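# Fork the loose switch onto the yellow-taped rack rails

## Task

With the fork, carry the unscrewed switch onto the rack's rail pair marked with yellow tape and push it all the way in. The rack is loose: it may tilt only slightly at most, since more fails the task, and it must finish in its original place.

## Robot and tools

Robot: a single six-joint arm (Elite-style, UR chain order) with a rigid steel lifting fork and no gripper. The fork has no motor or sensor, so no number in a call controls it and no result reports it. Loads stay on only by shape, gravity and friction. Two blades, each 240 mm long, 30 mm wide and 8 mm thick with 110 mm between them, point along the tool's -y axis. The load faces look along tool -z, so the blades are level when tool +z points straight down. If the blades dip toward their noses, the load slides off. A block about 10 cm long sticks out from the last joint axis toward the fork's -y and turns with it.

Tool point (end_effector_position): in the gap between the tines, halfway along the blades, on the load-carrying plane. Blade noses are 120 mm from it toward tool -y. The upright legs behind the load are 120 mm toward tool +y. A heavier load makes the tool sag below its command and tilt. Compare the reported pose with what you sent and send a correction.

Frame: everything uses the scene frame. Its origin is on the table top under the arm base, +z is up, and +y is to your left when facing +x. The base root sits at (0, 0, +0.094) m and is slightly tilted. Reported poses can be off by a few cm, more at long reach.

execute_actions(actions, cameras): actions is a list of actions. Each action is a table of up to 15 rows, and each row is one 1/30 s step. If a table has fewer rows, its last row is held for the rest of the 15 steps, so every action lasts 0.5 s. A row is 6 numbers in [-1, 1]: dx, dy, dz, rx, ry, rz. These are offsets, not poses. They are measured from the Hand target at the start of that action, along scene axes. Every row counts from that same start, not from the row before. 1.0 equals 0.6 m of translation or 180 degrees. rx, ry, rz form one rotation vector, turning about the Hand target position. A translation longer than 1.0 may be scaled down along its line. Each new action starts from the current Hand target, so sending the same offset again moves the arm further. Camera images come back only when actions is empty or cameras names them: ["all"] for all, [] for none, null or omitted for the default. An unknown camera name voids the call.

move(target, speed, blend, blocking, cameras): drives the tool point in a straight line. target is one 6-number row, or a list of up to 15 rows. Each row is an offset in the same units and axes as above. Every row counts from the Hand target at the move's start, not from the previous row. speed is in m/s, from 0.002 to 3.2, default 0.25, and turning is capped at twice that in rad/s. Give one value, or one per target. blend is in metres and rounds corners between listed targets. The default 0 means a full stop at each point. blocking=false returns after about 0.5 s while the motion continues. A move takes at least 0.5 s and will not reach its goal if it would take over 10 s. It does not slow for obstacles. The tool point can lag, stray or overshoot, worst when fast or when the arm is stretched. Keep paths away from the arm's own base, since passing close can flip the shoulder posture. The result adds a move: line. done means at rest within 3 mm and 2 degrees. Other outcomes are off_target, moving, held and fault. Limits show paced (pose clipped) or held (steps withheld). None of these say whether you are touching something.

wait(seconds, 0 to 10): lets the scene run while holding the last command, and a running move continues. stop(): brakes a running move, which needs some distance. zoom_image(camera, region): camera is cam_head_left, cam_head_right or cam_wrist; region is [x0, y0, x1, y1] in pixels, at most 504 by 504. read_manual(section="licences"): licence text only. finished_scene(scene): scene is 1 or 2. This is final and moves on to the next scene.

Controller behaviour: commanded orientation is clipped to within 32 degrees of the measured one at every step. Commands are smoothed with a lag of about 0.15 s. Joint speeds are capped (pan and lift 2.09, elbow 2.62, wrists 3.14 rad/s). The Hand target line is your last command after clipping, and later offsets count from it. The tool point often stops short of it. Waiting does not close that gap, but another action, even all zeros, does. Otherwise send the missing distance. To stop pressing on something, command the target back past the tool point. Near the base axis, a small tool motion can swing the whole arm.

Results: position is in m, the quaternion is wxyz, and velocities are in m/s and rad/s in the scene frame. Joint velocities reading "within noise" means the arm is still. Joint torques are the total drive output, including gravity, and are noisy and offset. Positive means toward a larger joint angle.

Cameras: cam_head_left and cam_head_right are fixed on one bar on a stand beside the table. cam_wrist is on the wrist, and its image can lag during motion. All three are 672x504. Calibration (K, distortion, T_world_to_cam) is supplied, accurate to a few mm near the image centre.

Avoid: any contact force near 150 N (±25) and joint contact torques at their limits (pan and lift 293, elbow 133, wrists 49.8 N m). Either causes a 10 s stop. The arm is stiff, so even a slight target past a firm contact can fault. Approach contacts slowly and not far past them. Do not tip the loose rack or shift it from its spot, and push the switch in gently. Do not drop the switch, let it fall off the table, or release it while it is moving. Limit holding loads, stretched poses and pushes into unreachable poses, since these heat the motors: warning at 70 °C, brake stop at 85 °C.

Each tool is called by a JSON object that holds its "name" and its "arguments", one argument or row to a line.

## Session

{"name": "execute_actions", "arguments": {
  "actions": []
}}

{"name": "zoom_image", "arguments": {
  "camera": "cam_head_right",
  "region": [300, 80, 480, 280]
}}

{"name": "zoom_image", "arguments": {
  "camera": "cam_head_left",
  "region": [300, 80, 480, 280]
}}

Scene clock: 0.00 s.
end_effector_position=(+0.3721, -0.1179, +0.2683) end_effector_quat_wxyz=(-0.171, +0.978, -0.115, +0.012)
Joint positions: [1.982 -1.736 2.436 -1.964 -1.402 0.575]
Joint velocities: within noise
Joint torques (N m): no reading
Hand target: +0.3721, -0.1179, +0.2683; -0.171, +0.978, -0.115, +0.012
camera_calibration:
cam_wrist: T_world_to_cam=[[0.971635, -0.232132, -0.0451733, -0.367249], [-0.231942, -0.972683, 0.00947392, -0.159603], [-0.0461385, 0.00127239, -0.998934, 0.379723], [0, 0, 0, 1]] pos_world=[0.337333, -0.240977, 0.364241]

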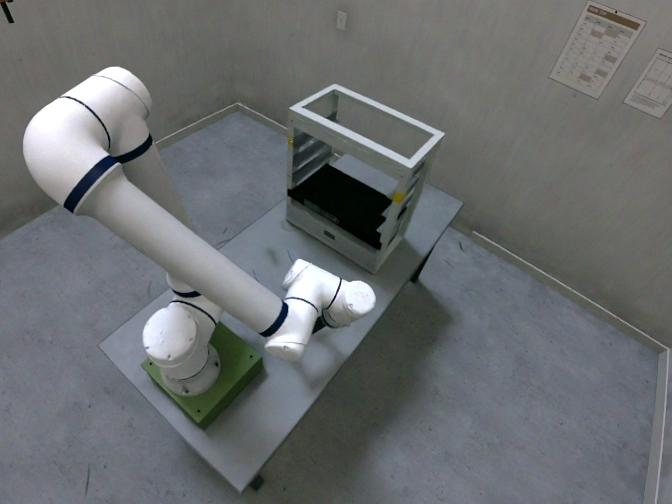

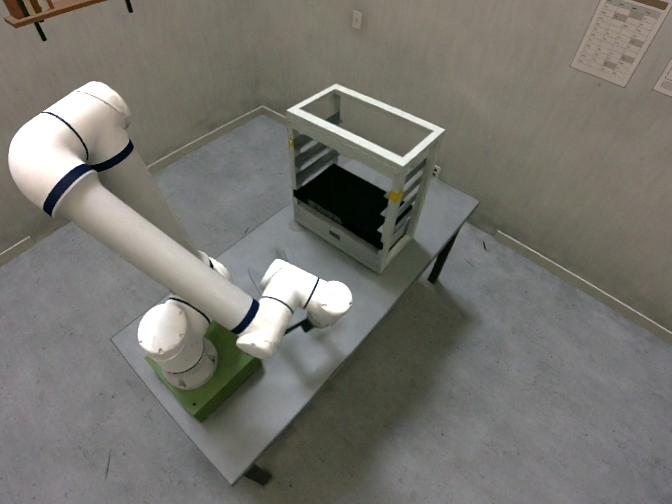

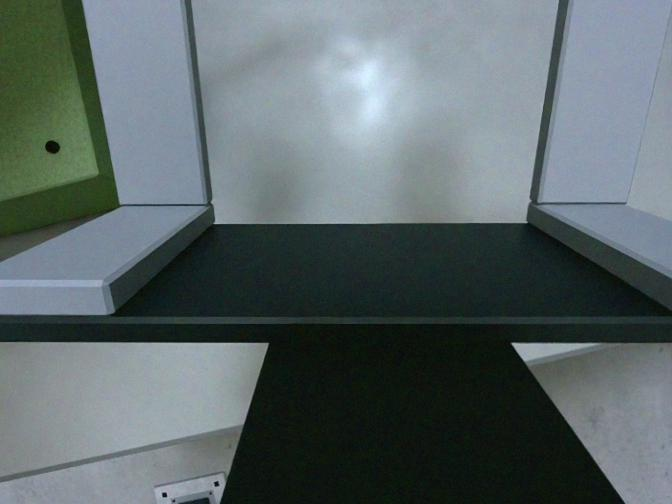

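Scaled by 2.520.

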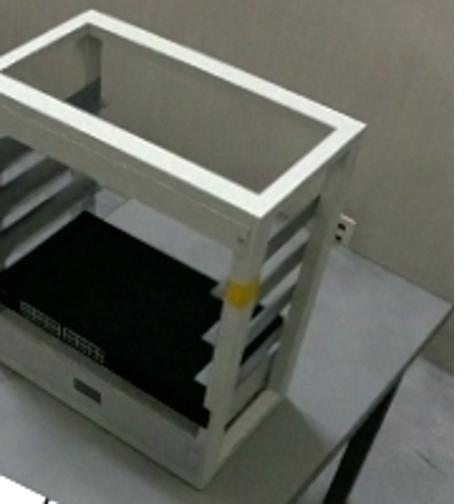

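Scaled by 2.520.

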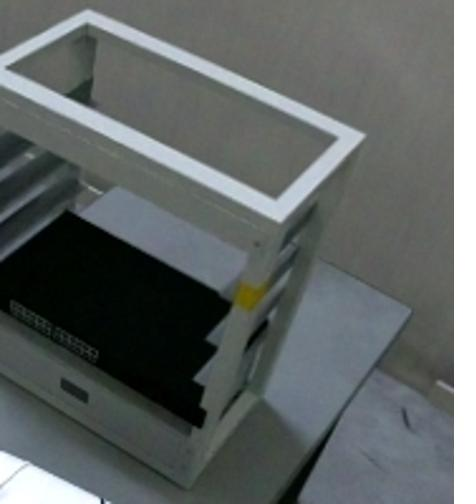

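{"name": "zoom_image", "arguments": {
  "camera": "cam_head_left",
  "region": [270, 80, 370, 250]
}}

{"name": "zoom_image", "arguments": {
  "camera": "cam_head_right",
  "region": [270, 80, 370, 250]
}}

Scaled by 2.965.

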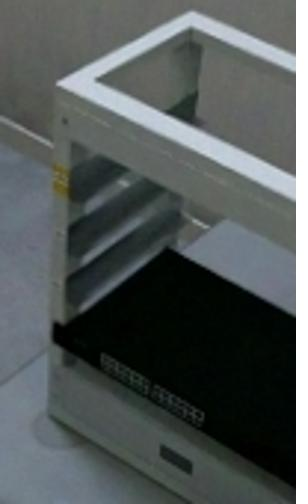

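Scaled by 2.965.

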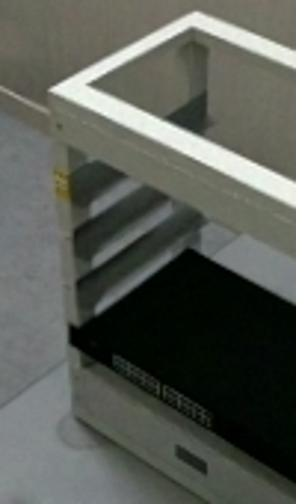

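{"name": "move", "arguments": {
  "target": [0.413, -0.07, 0.253, 0.1417, -0.1874, -0.4103],
  "speed": 0.45,
  "cameras": ["cam_wrist"]
}}

{"name": "zoom_image", "arguments": {
  "camera": "cam_wrist",
  "region": [200, 0, 550, 230]
}}

{"name": "move", "arguments": {
  "target": [0, 0.57, 0, 0, 0, 0],
  "speed": 0.4,
  "cameras": ["all"]
}}

{"name": "zoom_image", "arguments": {
  "camera": "cam_wrist",
  "region": [200, 0, 550, 230]
}}

Scene clock: 30.83 s.
end_effector_position=(+0.6199, -0.1599, +0.4202) end_effector_quat_wxyz=(-0.348, +0.615, -0.615, +0.348)
Joint positions: [2.127 -1.584 2.796 -3.447 -0.732 2.39]
Joint torques (N m): [10.11 -12.61 -28.01 -11.29 2.8 3.49]
Hand target: +0.6199, -0.1599, +0.4201; -0.348, +0.615, -0.616, +0.348
Off the commanded pose: 0.000 m, 0 deg.
move: done
camera_calibration:
cam_wrist: T_world_to_cam=[[0.0159899, -0.999564, -0.0248183, -0.149761], [-0.780291, 0.00304614, -0.625409, 0.618263], [0.625212, 0.0293657, -0.779902, 0.039217], [0, 0, 0, 1]] pos_world=[0.460301, -0.15273, 0.413536]
Images, in order (width x height): cam_wrist 672x504.

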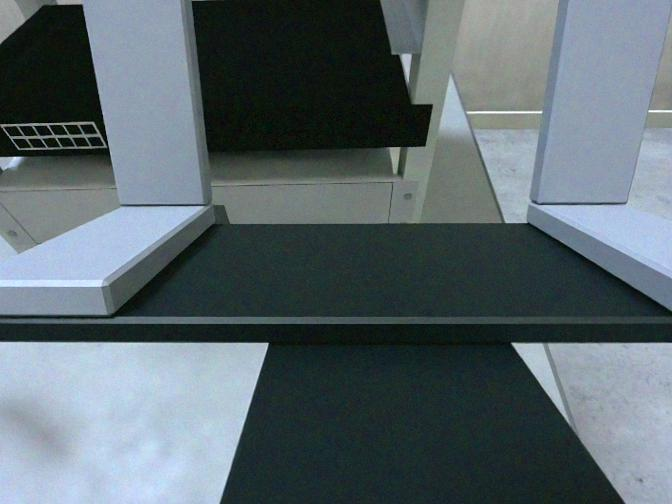

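Scaled by 1.440.

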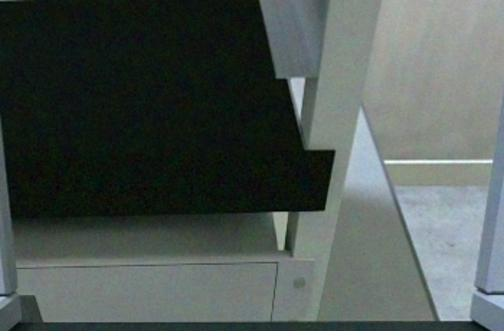

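Scene clock: 32.70 s.
end_effector_position=(+0.6199, +0.1821, +0.4201) end_effector_quat_wxyz=(-0.348, +0.615, -0.615, +0.348)
Joint positions: [3.195 -1.421 2.741 -3.908 -1.574 3.151]
Joint torques (N m): [9 -24.33 -47.36 -13.28 -2.18 3.71]
Hand target: +0.6199, +0.1821, +0.4201; -0.348, +0.615, -0.616, +0.348
Off the commanded pose: 0.000 m, 0 deg.
move: done
camera_calibration:
cam_wrist: T_world_to_cam=[[0.0159945, -0.999564, -0.0248154, 0.191984], [-0.780203, 0.00304483, -0.625519, 0.617164], [0.625322, 0.0293659, -0.779814, 0.029012], [0, 0, 0, 1]] pos_world=[0.460301, 0.18917, 0.413436]

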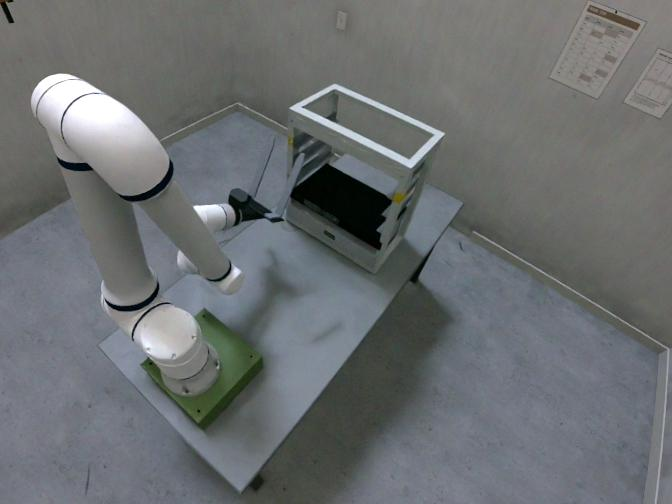

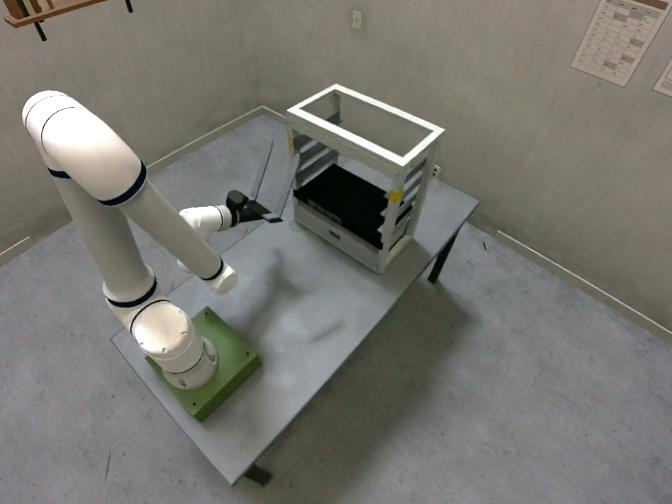

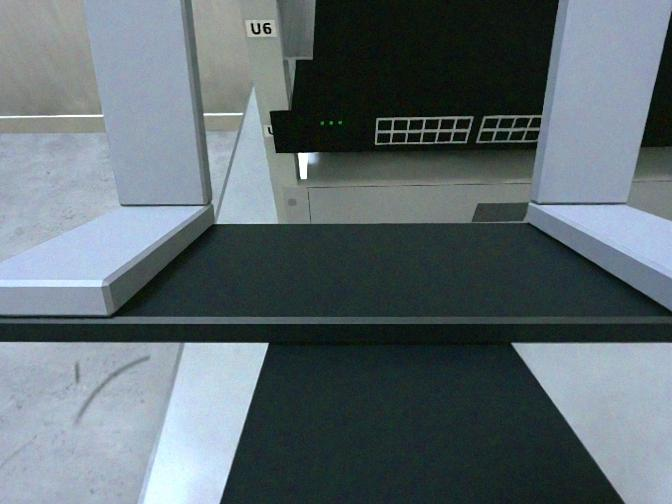

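Scaled by 1.440.

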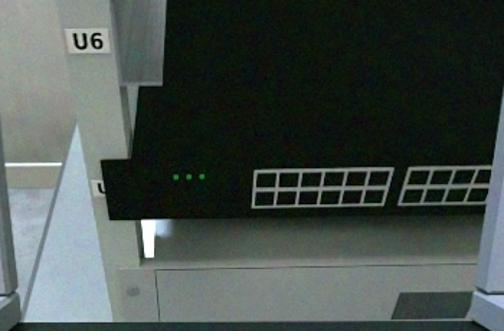

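{"name": "zoom_image", "arguments": {
  "camera": "cam_wrist",
  "region": [240, 90, 400, 220]
}}

{"name": "move", "arguments": {
  "target": [0, -0.57, 0, 0, 0, 0],
  "speed": 0.4,
  "cameras": ["cam_wrist"]
}}

{"name": "zoom_image", "arguments": {
  "camera": "cam_wrist",
  "region": [330, 90, 490, 220]
}}

{"name": "zoom_image", "arguments": {
  "camera": "cam_wrist",
  "region": [0, 90, 160, 240]
}}

{"name": "zoom_image", "arguments": {
  "camera": "cam_wrist",
  "region": [340, 0, 500, 130]
}}

Scaled by 3.150.

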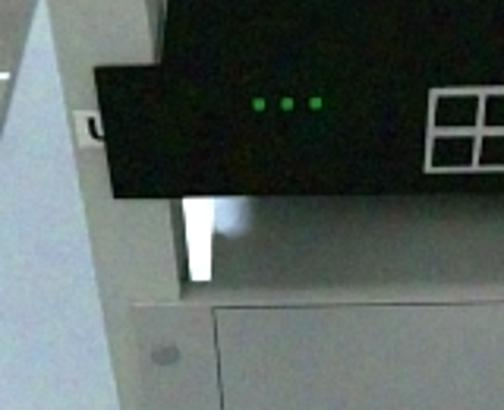

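Scene clock: 38.80 s.
end_effector_position=(+0.6199, -0.1599, +0.4201) end_effector_quat_wxyz=(-0.348, +0.615, -0.616, +0.348)
Joint positions: [2.127 -1.583 2.796 -3.45 -0.732 2.391]
Joint torques (N m): [-21.85 -41.87 -52.72 -6.23 6.26 -2.35]
Hand target: +0.6199, -0.1599, +0.4201; -0.348, +0.615, -0.616, +0.348
Off the commanded pose: 0.000 m, 0 deg.
move: done
camera_calibration:
cam_wrist: T_world_to_cam=[[0.0156548, -0.999572, -0.0247062, -0.149658], [-0.780068, 0.00324791, -0.625687, 0.61832], [0.625499, 0.0290675, -0.779683, 0.0388089], [0, 0, 0, 1]] pos_world=[0.4604, -0.15273, 0.413436]
Images, in order (width x height): cam_wrist 672x504.

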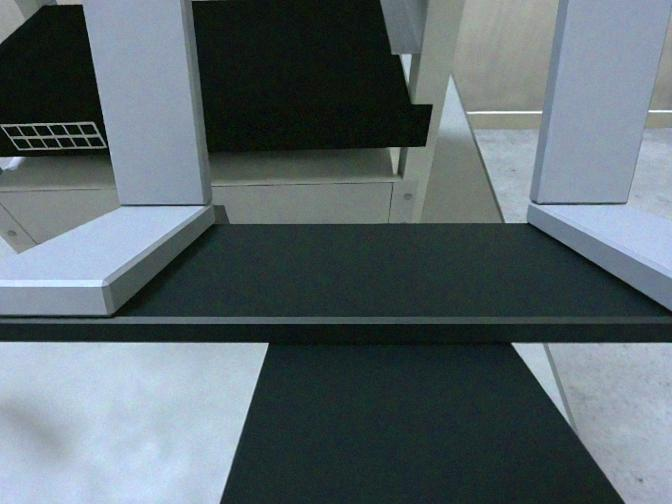

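Scaled by 3.150.

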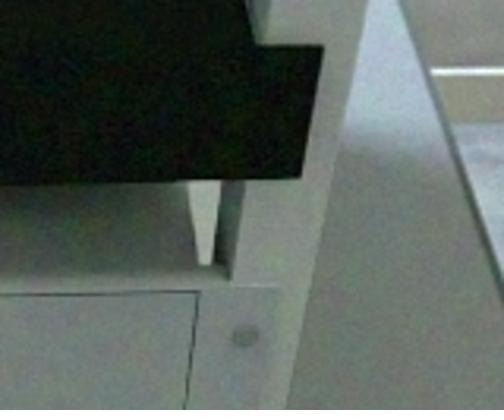

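Scaled by 3.150.

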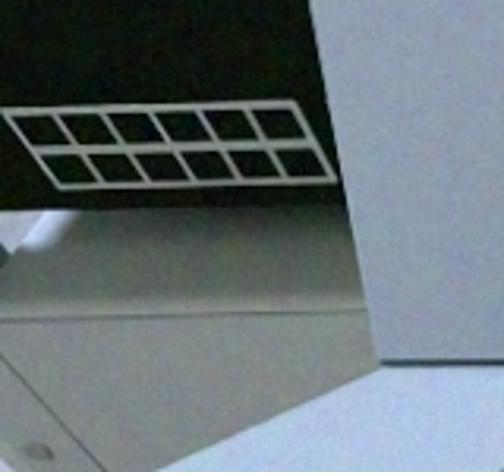

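Scaled by 3.150.

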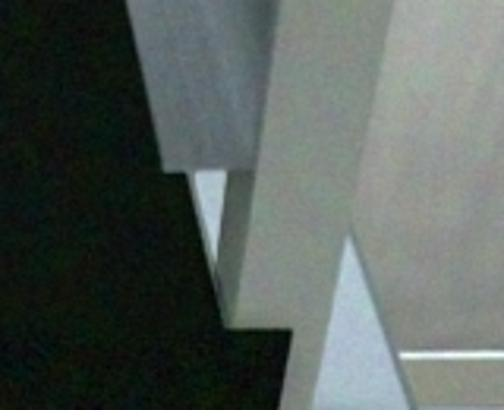

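{"name": "move", "arguments": {
  "target": [
    [-0.1165, 0.133, -0.2, -0.0029, 0.3275, 0.0055],
    [-0.0265, 0.2865, -0.4368, -0.0029, 0.3275, 0.0055]
  ],
  "speed": 0.4,
  "blend": 0.03,
  "cameras": ["all"]
}}

{"name": "zoom_image", "arguments": {
  "camera": "cam_head_left",
  "region": [250, 140, 390, 280]
}}

{"name": "zoom_image", "arguments": {
  "camera": "cam_head_right",
  "region": [250, 140, 390, 280]
}}

Scene clock: 75.47 s.
end_effector_position=(+0.6039, +0.0120, +0.1581) end_effector_quat_wxyz=(+0.000, +0.714, -0.700, +0.000)
Joint positions: [2.806 -1.644 2.554 -2.467 -1.569 2.741]
Joint torques (N m): [9.66 -21.83 -72.25 -10.74 -1.65 3.56]
Hand target: +0.6040, +0.0120, +0.1580; +0.000, +0.714, -0.700, +0.000
Off the commanded pose: 0.000 m, 0 deg.
move: done
camera_calibration:
cam_wrist: T_world_to_cam=[[0.00563621, -0.999623, -0.0268856, 0.0223103], [-0.938219, -0.0145888, 0.345734, 0.383538], [-0.345995, 0.0232759, -0.937947, 0.451382], [0, 0, 0, 1]] pos_world=[0.515893, 0.0173909, 0.29137]

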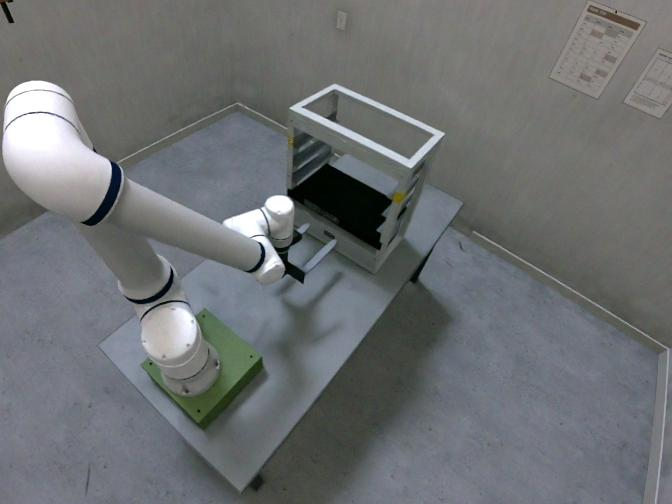

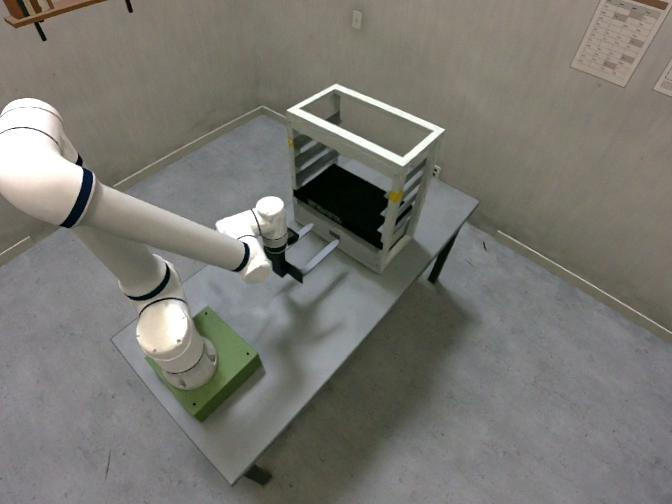

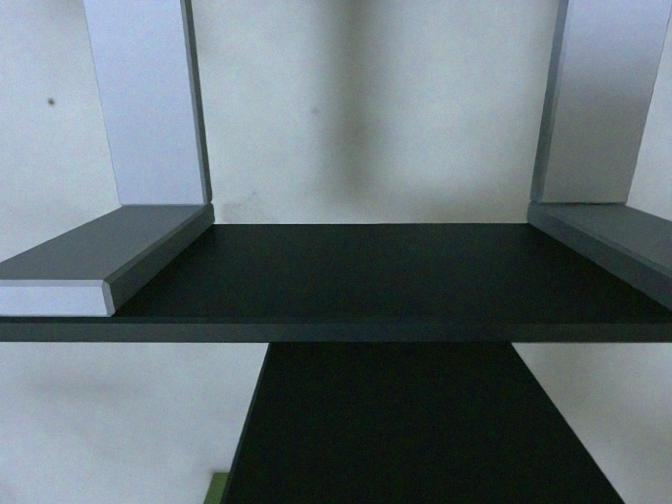

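Scaled by 3.600.

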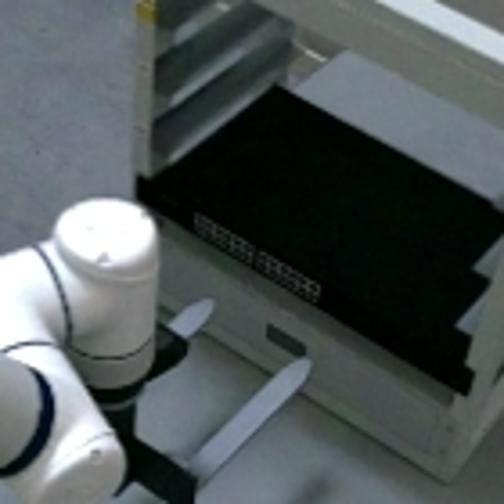

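Scaled by 3.600.

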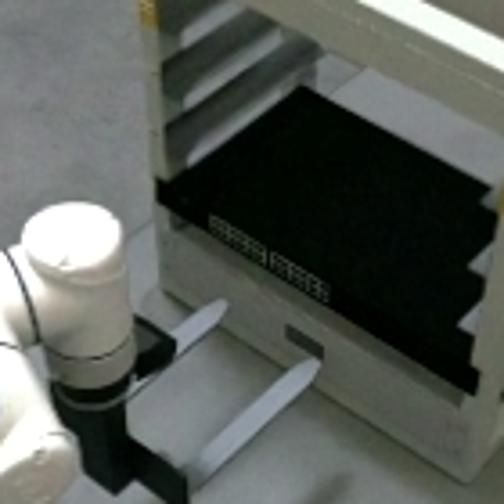

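{"name": "move", "arguments": {
  "target": [0.13, 0.0023, 0, 0, 0, 0],
  "speed": 0.12,
  "cameras": ["cam_head_left","cam_head_right"]
}}

{"name": "zoom_image", "arguments": {
  "camera": "cam_head_left",
  "region": [290, 170, 390, 270]
}}

{"name": "zoom_image", "arguments": {
  "camera": "cam_head_right",
  "region": [290, 170, 390, 270]
}}

Scene clock: 80.40 s.
end_effector_position=(+0.6818, +0.0134, +0.1581) end_effector_quat_wxyz=(+0.000, +0.714, -0.700, +0.000)
Joint positions: [2.866 -1.505 2.419 -2.471 -1.568 2.801]
Joint torques (N m): [8.91 -35.48 -71.91 -5.48 -1.05 3.49]
Hand target: +0.6820, +0.0134, +0.1580; +0.000, +0.714, -0.700, +0.000
Off the commanded pose: 0.000 m, 0 deg.
move: done
Images, in order (width x height): cam_head_left 672x504, cam_head_right 672x504.

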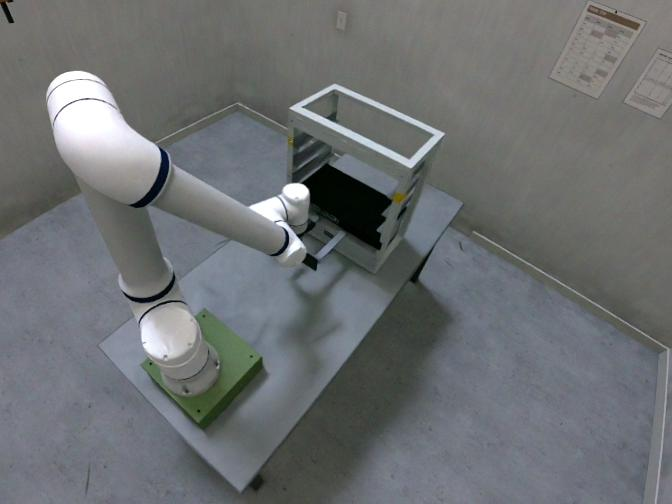

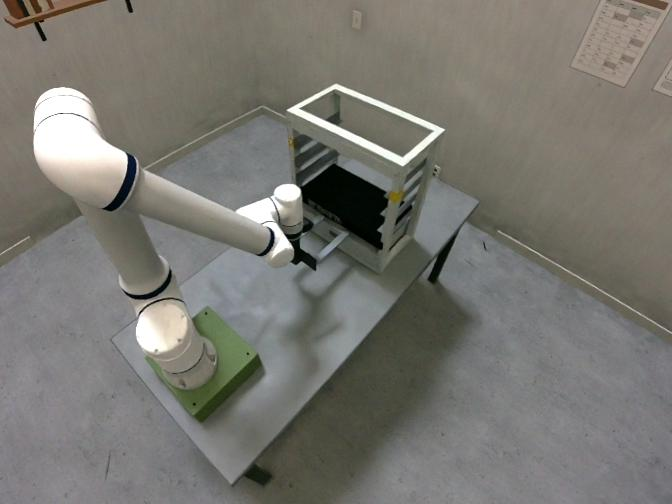

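Scaled by 5.040.

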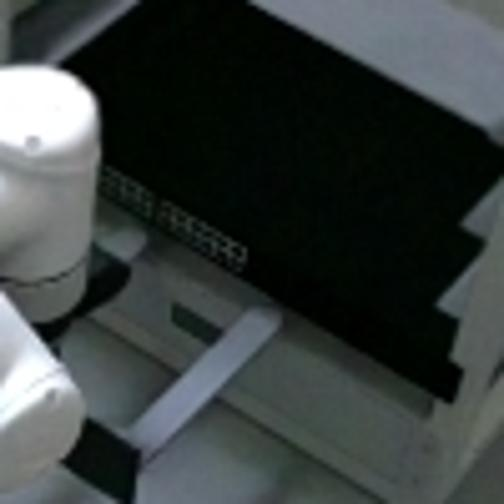

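Scaled by 5.040.

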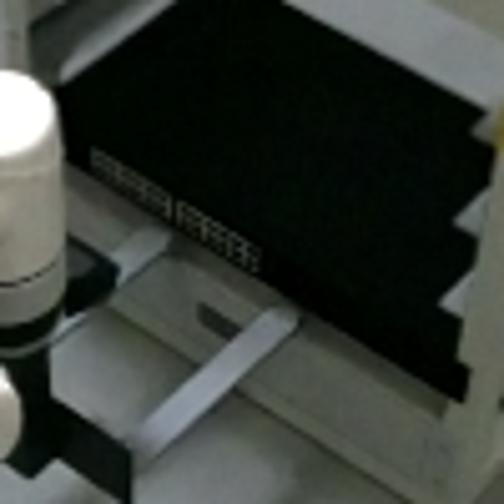

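{"name": "move", "arguments": {
  "target": [0.22, 0.0038, 0, 0, 0, 0],
  "speed": 0.15,
  "cameras": ["all"]
}}

{"name": "zoom_image", "arguments": {
  "camera": "cam_head_right",
  "region": [290, 150, 410, 270]
}}

{"name": "zoom_image", "arguments": {
  "camera": "cam_wrist",
  "region": [185, 0, 285, 75]
}}

{"name": "zoom_image", "arguments": {
  "camera": "cam_wrist",
  "region": [465, 0, 565, 75]
}}

Scene clock: 88.07 s.
end_effector_position=(+0.8138, +0.0157, +0.1580) end_effector_quat_wxyz=(+0.000, +0.714, -0.700, +0.000)
Joint positions: [2.935 -1.312 2.178 -2.423 -1.567 2.87]
Joint torques (N m): [9.56 -61.23 -74.74 -5.55 -1.11 3.32]
Hand target: +0.8140, +0.0157, +0.1580; +0.000, +0.714, -0.700, +0.000
Off the commanded pose: 0.000 m, 0 deg.
move: done
camera_calibration:
cam_wrist: T_world_to_cam=[[0.00563756, -0.999623, -0.026886, 0.0248229], [-0.938219, -0.0145902, 0.345734, 0.580465], [-0.345995, 0.0232759, -0.937947, 0.523792], [0, 0, 0, 1]] pos_world=[0.725693, 0.0210909, 0.29127]

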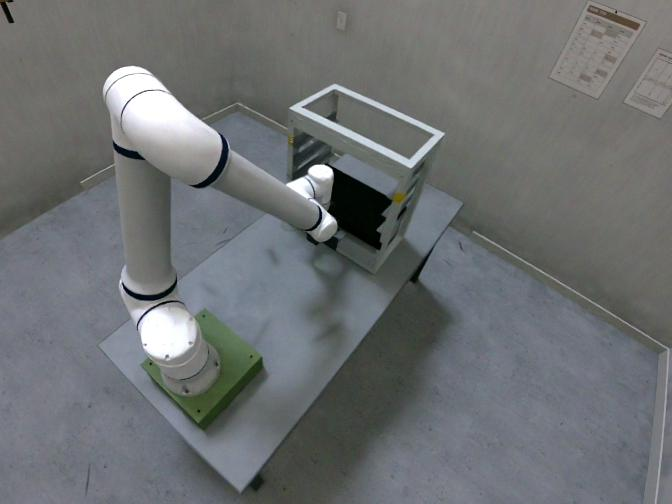

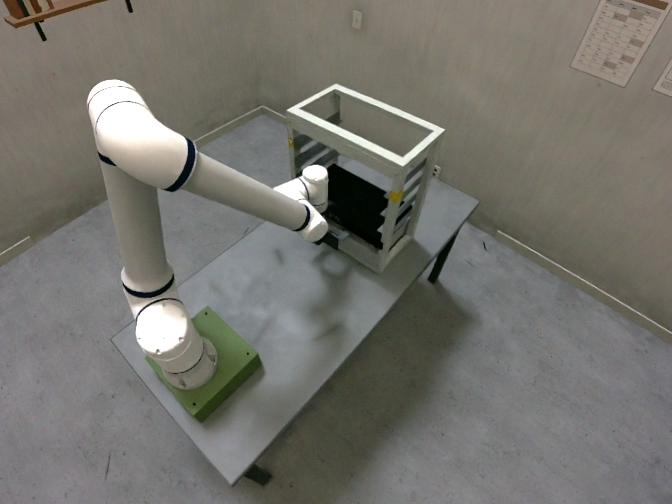

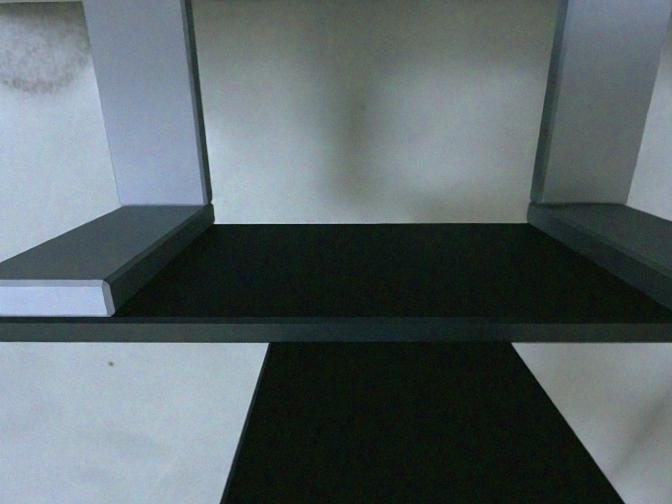

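Scaled by 4.200.

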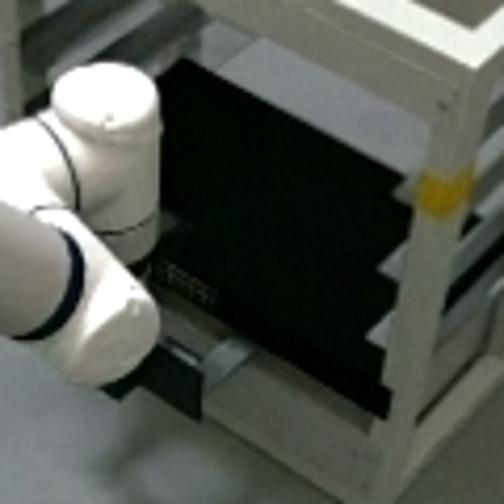

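Scaled by 5.040.

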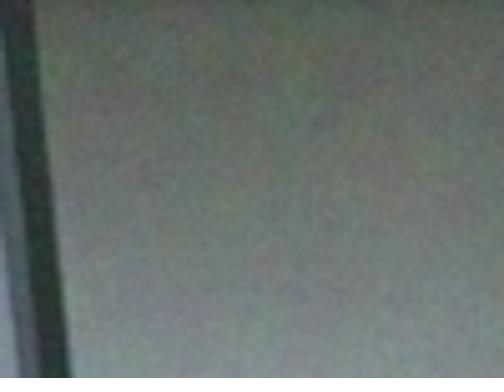

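Scaled by 5.040.

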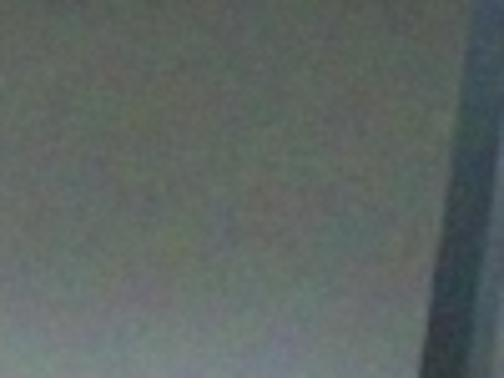

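{"name": "move", "arguments": {
  "target": [
    [0, 0, 0.0183, 0, 0, 0],
    [0,0,0.038,0,0,0]
  ],
  "speed": [0.06,0.02],
  "cameras": ["cam_head_left","cam_head_right"]
}}

{"name": "zoom_image", "arguments": {
  "camera": "cam_head_right",
  "region": [290, 150, 410, 270]
}}

{"name": "zoom_image", "arguments": {
  "camera": "cam_head_left",
  "region": [290, 150, 410, 270]
}}

Scene clock: 95.13 s.
end_effector_position=(+0.8140, +0.0157, +0.1806) end_effector_quat_wxyz=(+0.000, +0.714, -0.700, +0.000)
Joint positions: [2.935 -1.345 2.164 -2.376 -1.567 2.87]
Joint torques (N m): [-17.31 -123.61 -115.34 -20.39 3.81 -2.27]
Hand target: +0.8140, +0.0157, +0.1808; +0.000, +0.714, -0.700, +0.000
Off the commanded pose: 0.000 m, 0 deg.
move: done
Images, in order (width x height): cam_head_left 672x504, cam_head_right 672x504.

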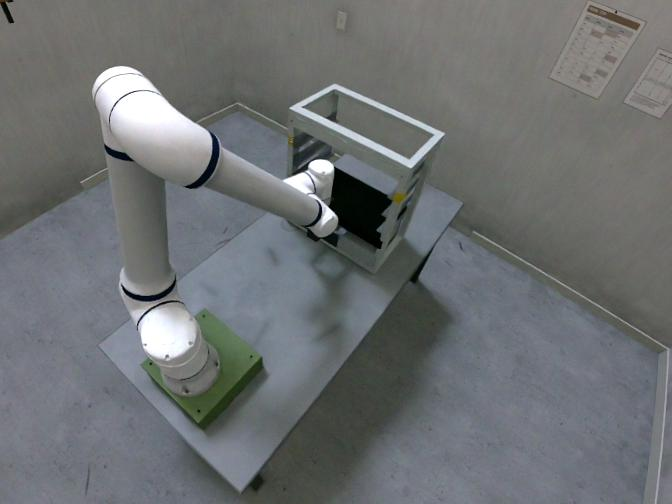

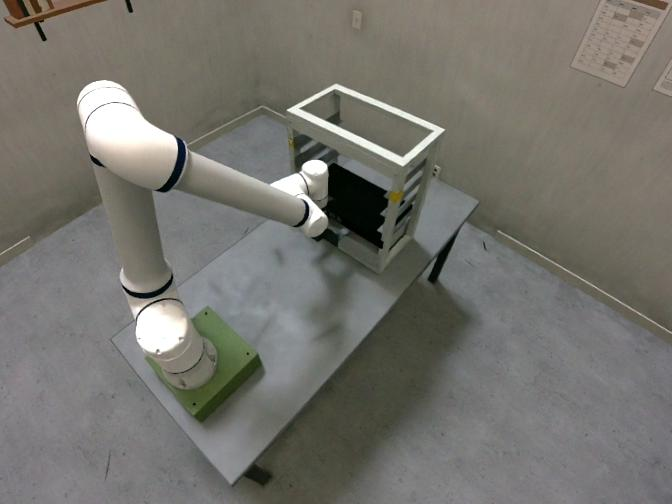

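Scaled by 4.200.

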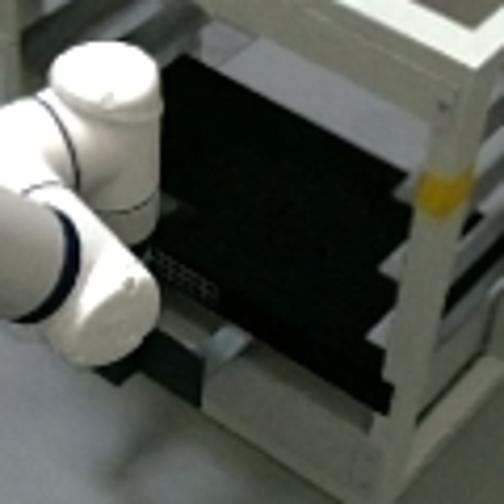

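Scaled by 4.200.

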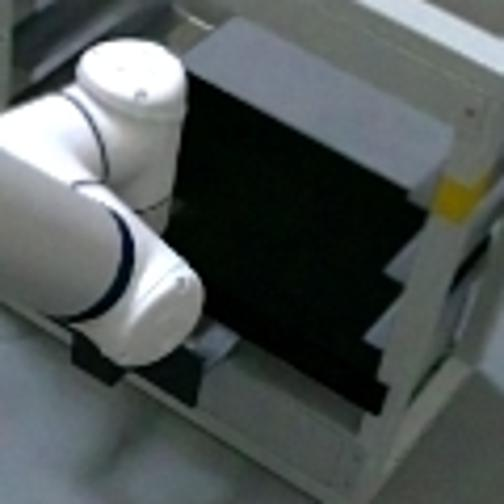

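{"name": "move", "arguments": {
  "target": [
    [0, 0, 0.006, 0, 0, 0],
    [-0.1, -0.00175, 0.006, 0, 0, 0]
  ],
  "speed": [0.03,0.08],
  "cameras": ["cam_head_left","cam_head_right"]
}}

{"name": "zoom_image", "arguments": {
  "camera": "cam_head_right",
  "region": [270, 130, 420, 280]
}}

{"name": "zoom_image", "arguments": {
  "camera": "cam_head_left",
  "region": [270, 130, 420, 280]
}}

Scene clock: 102.00 s.
end_effector_position=(+0.7542, +0.0146, +0.1844) end_effector_quat_wxyz=(+0.000, +0.714, -0.700, +0.000)
Joint positions: [2.908 -1.438 2.271 -2.391 -1.567 2.843]
Joint torques (N m): [-22.35 -109.62 -88.54 -24.56 2.69 -2.06]
Hand target: +0.7540, +0.0146, +0.1844; +0.000, +0.714, -0.700, +0.000
Off the commanded pose: 0.000 m, 0 deg.
move: done
Images, in order (width x height): cam_head_left 672x504, cam_head_right 672x504.

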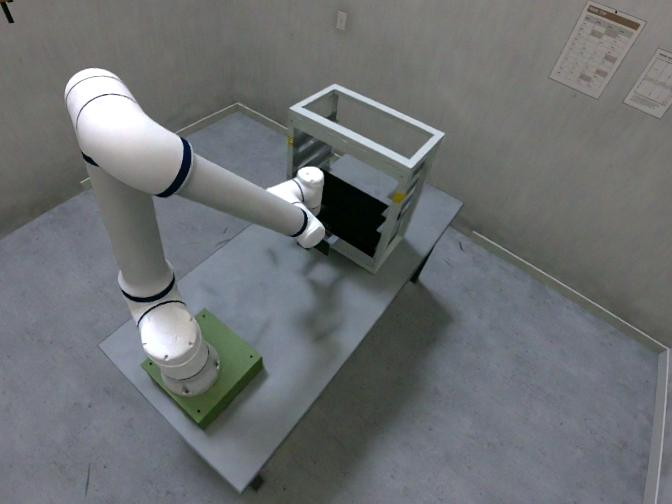

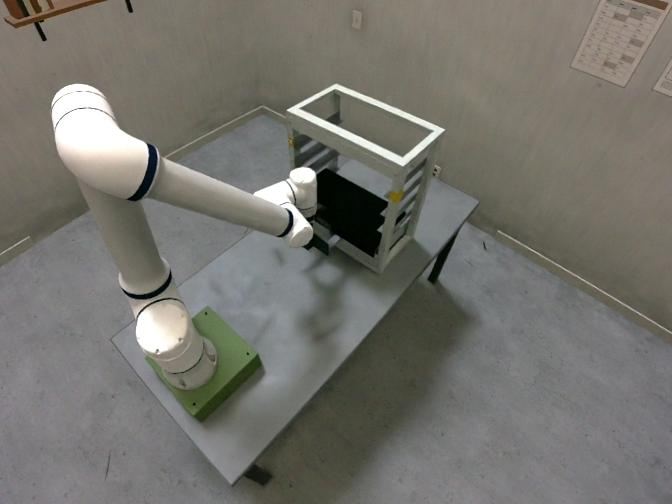

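Scaled by 3.360.

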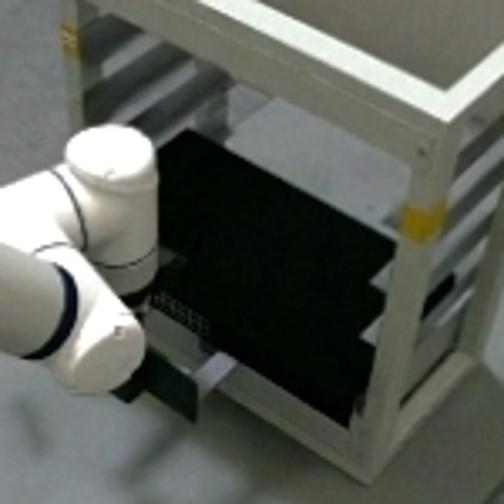

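Scaled by 3.360.

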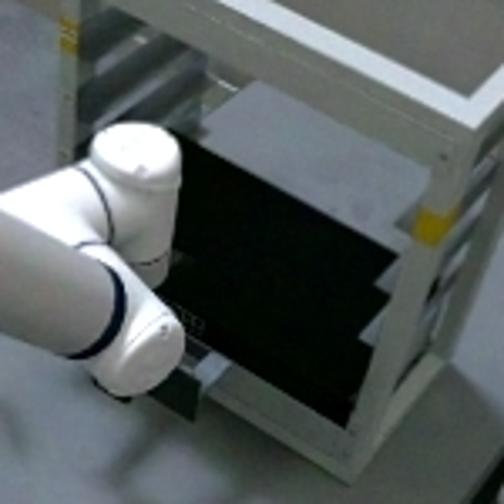

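{"name": "move", "arguments": {
  "target": [-0.375, -0.0066, 0, 0, 0, 0],
  "speed": 0.1,
  "cameras": ["cam_head_left","cam_head_right"]
}}

{"name": "zoom_image", "arguments": {
  "camera": "cam_head_right",
  "region": [250, 130, 420, 300]
}}

{"name": "zoom_image", "arguments": {
  "camera": "cam_head_left",
  "region": [250, 130, 420, 300]
}}

Scene clock: 108.97 s.
end_effector_position=(+0.5291, +0.0106, +0.1844) end_effector_quat_wxyz=(+0.000, +0.714, -0.700, +0.000)
Joint positions: [2.722 -1.882 2.647 -2.322 -1.57 2.657]
Joint torques (N m): [-21.38 -51.76 -93.25 -19.2 5.97 -2.27]
Hand target: +0.5290, +0.0106, +0.1844; +0.000, +0.714, -0.700, +0.000
Off the commanded pose: 0.000 m, 0 deg.
move: done
Images, in order (width x height): cam_head_left 672x504, cam_head_right 672x504.

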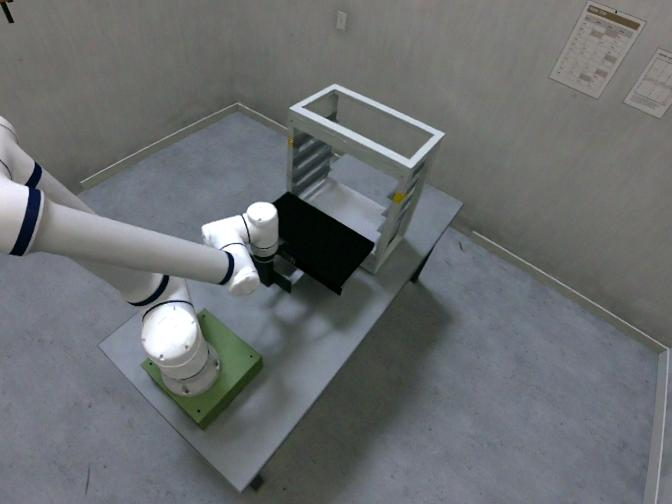

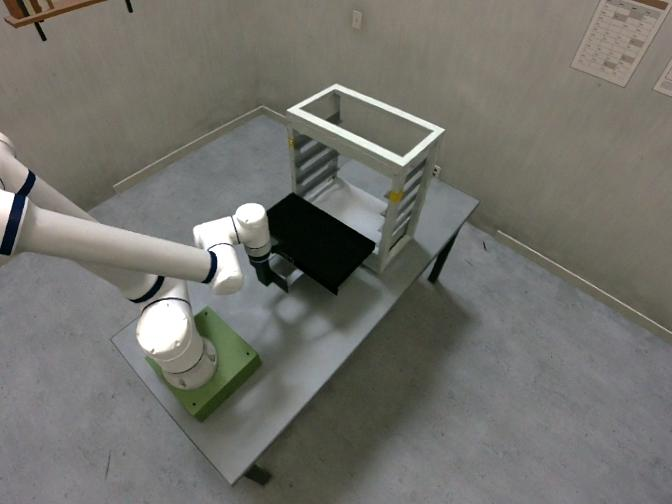

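Scaled by 2.965.

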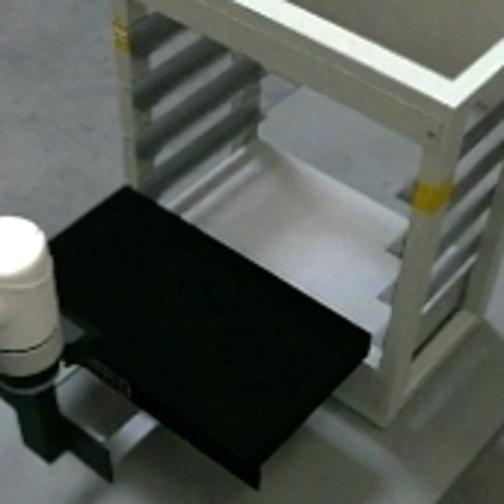

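Scaled by 2.965.

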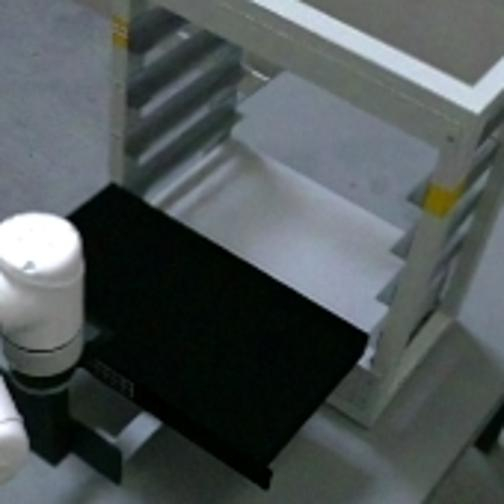

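{"name": "move", "arguments": {
  "target": [
    [-0.017, -0.0003, 0.03, 0, 0, 0],
    [-0.017, -0.0003, 0.4445, 0, 0, 0],
    [0.1, 0.0017, 0.4445, 0, 0, 0]
  ],
  "speed": [0.08,0.15,0.08],
  "blend": [0.015,0.01,0],
  "cameras": ["cam_head_left","cam_head_right"]
}}

{"name": "zoom_image", "arguments": {
  "camera": "cam_head_right",
  "region": [250, 70, 450, 270]
}}

{"name": "zoom_image", "arguments": {
  "camera": "cam_head_left",
  "region": [250, 70, 450, 270]
}}

Scene clock: 117.50 s.
end_effector_position=(+0.5889, +0.0117, +0.4511) end_effector_quat_wxyz=(+0.000, +0.714, -0.700, +0.000)
Joint positions: [2.79 -2.024 2.195 -1.728 -1.569 2.725]
Joint torques (N m): [10.43 -27.1 -146.8 -24.07 1.9 3.23]
Hand target: +0.5890, +0.0117, +0.4511; +0.000, +0.714, -0.700, +0.000
Off the commanded pose: 0.000 m, 0 deg.
move: done; blend cut to 0.0103 m at target 1
Images, in order (width x height): cam_head_left 672x504, cam_head_right 672x504.

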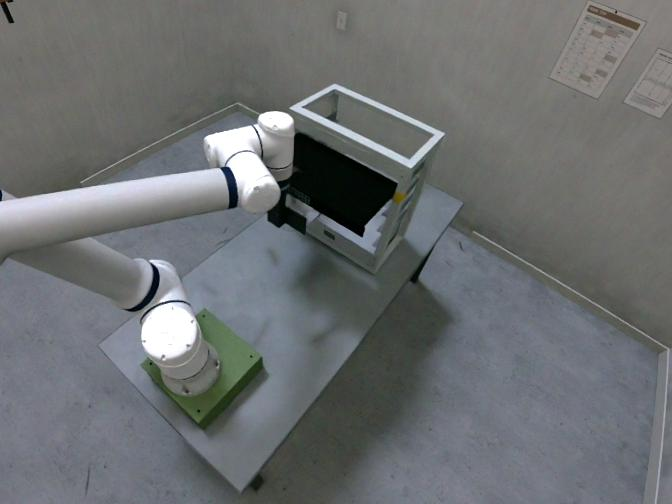

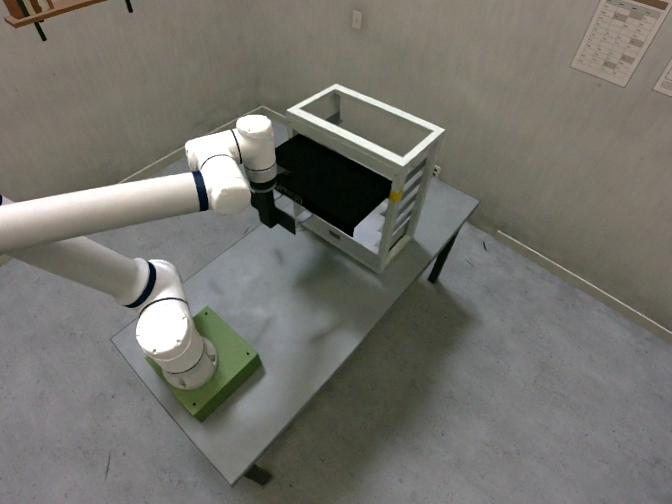

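Scaled by 2.520.

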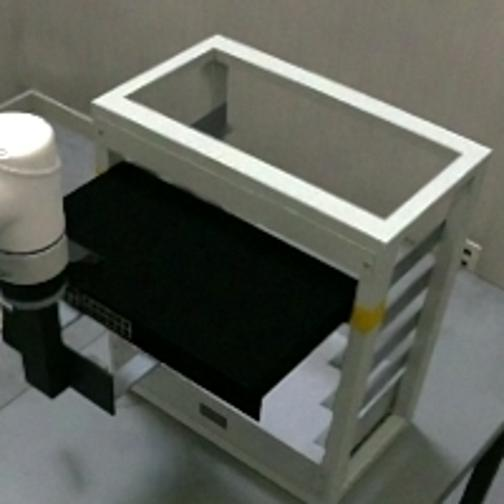

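Scaled by 2.520.

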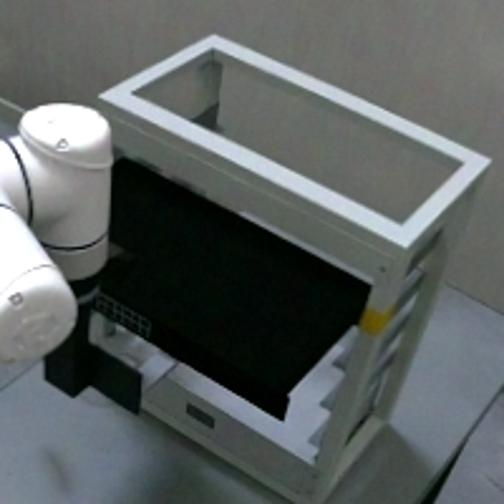

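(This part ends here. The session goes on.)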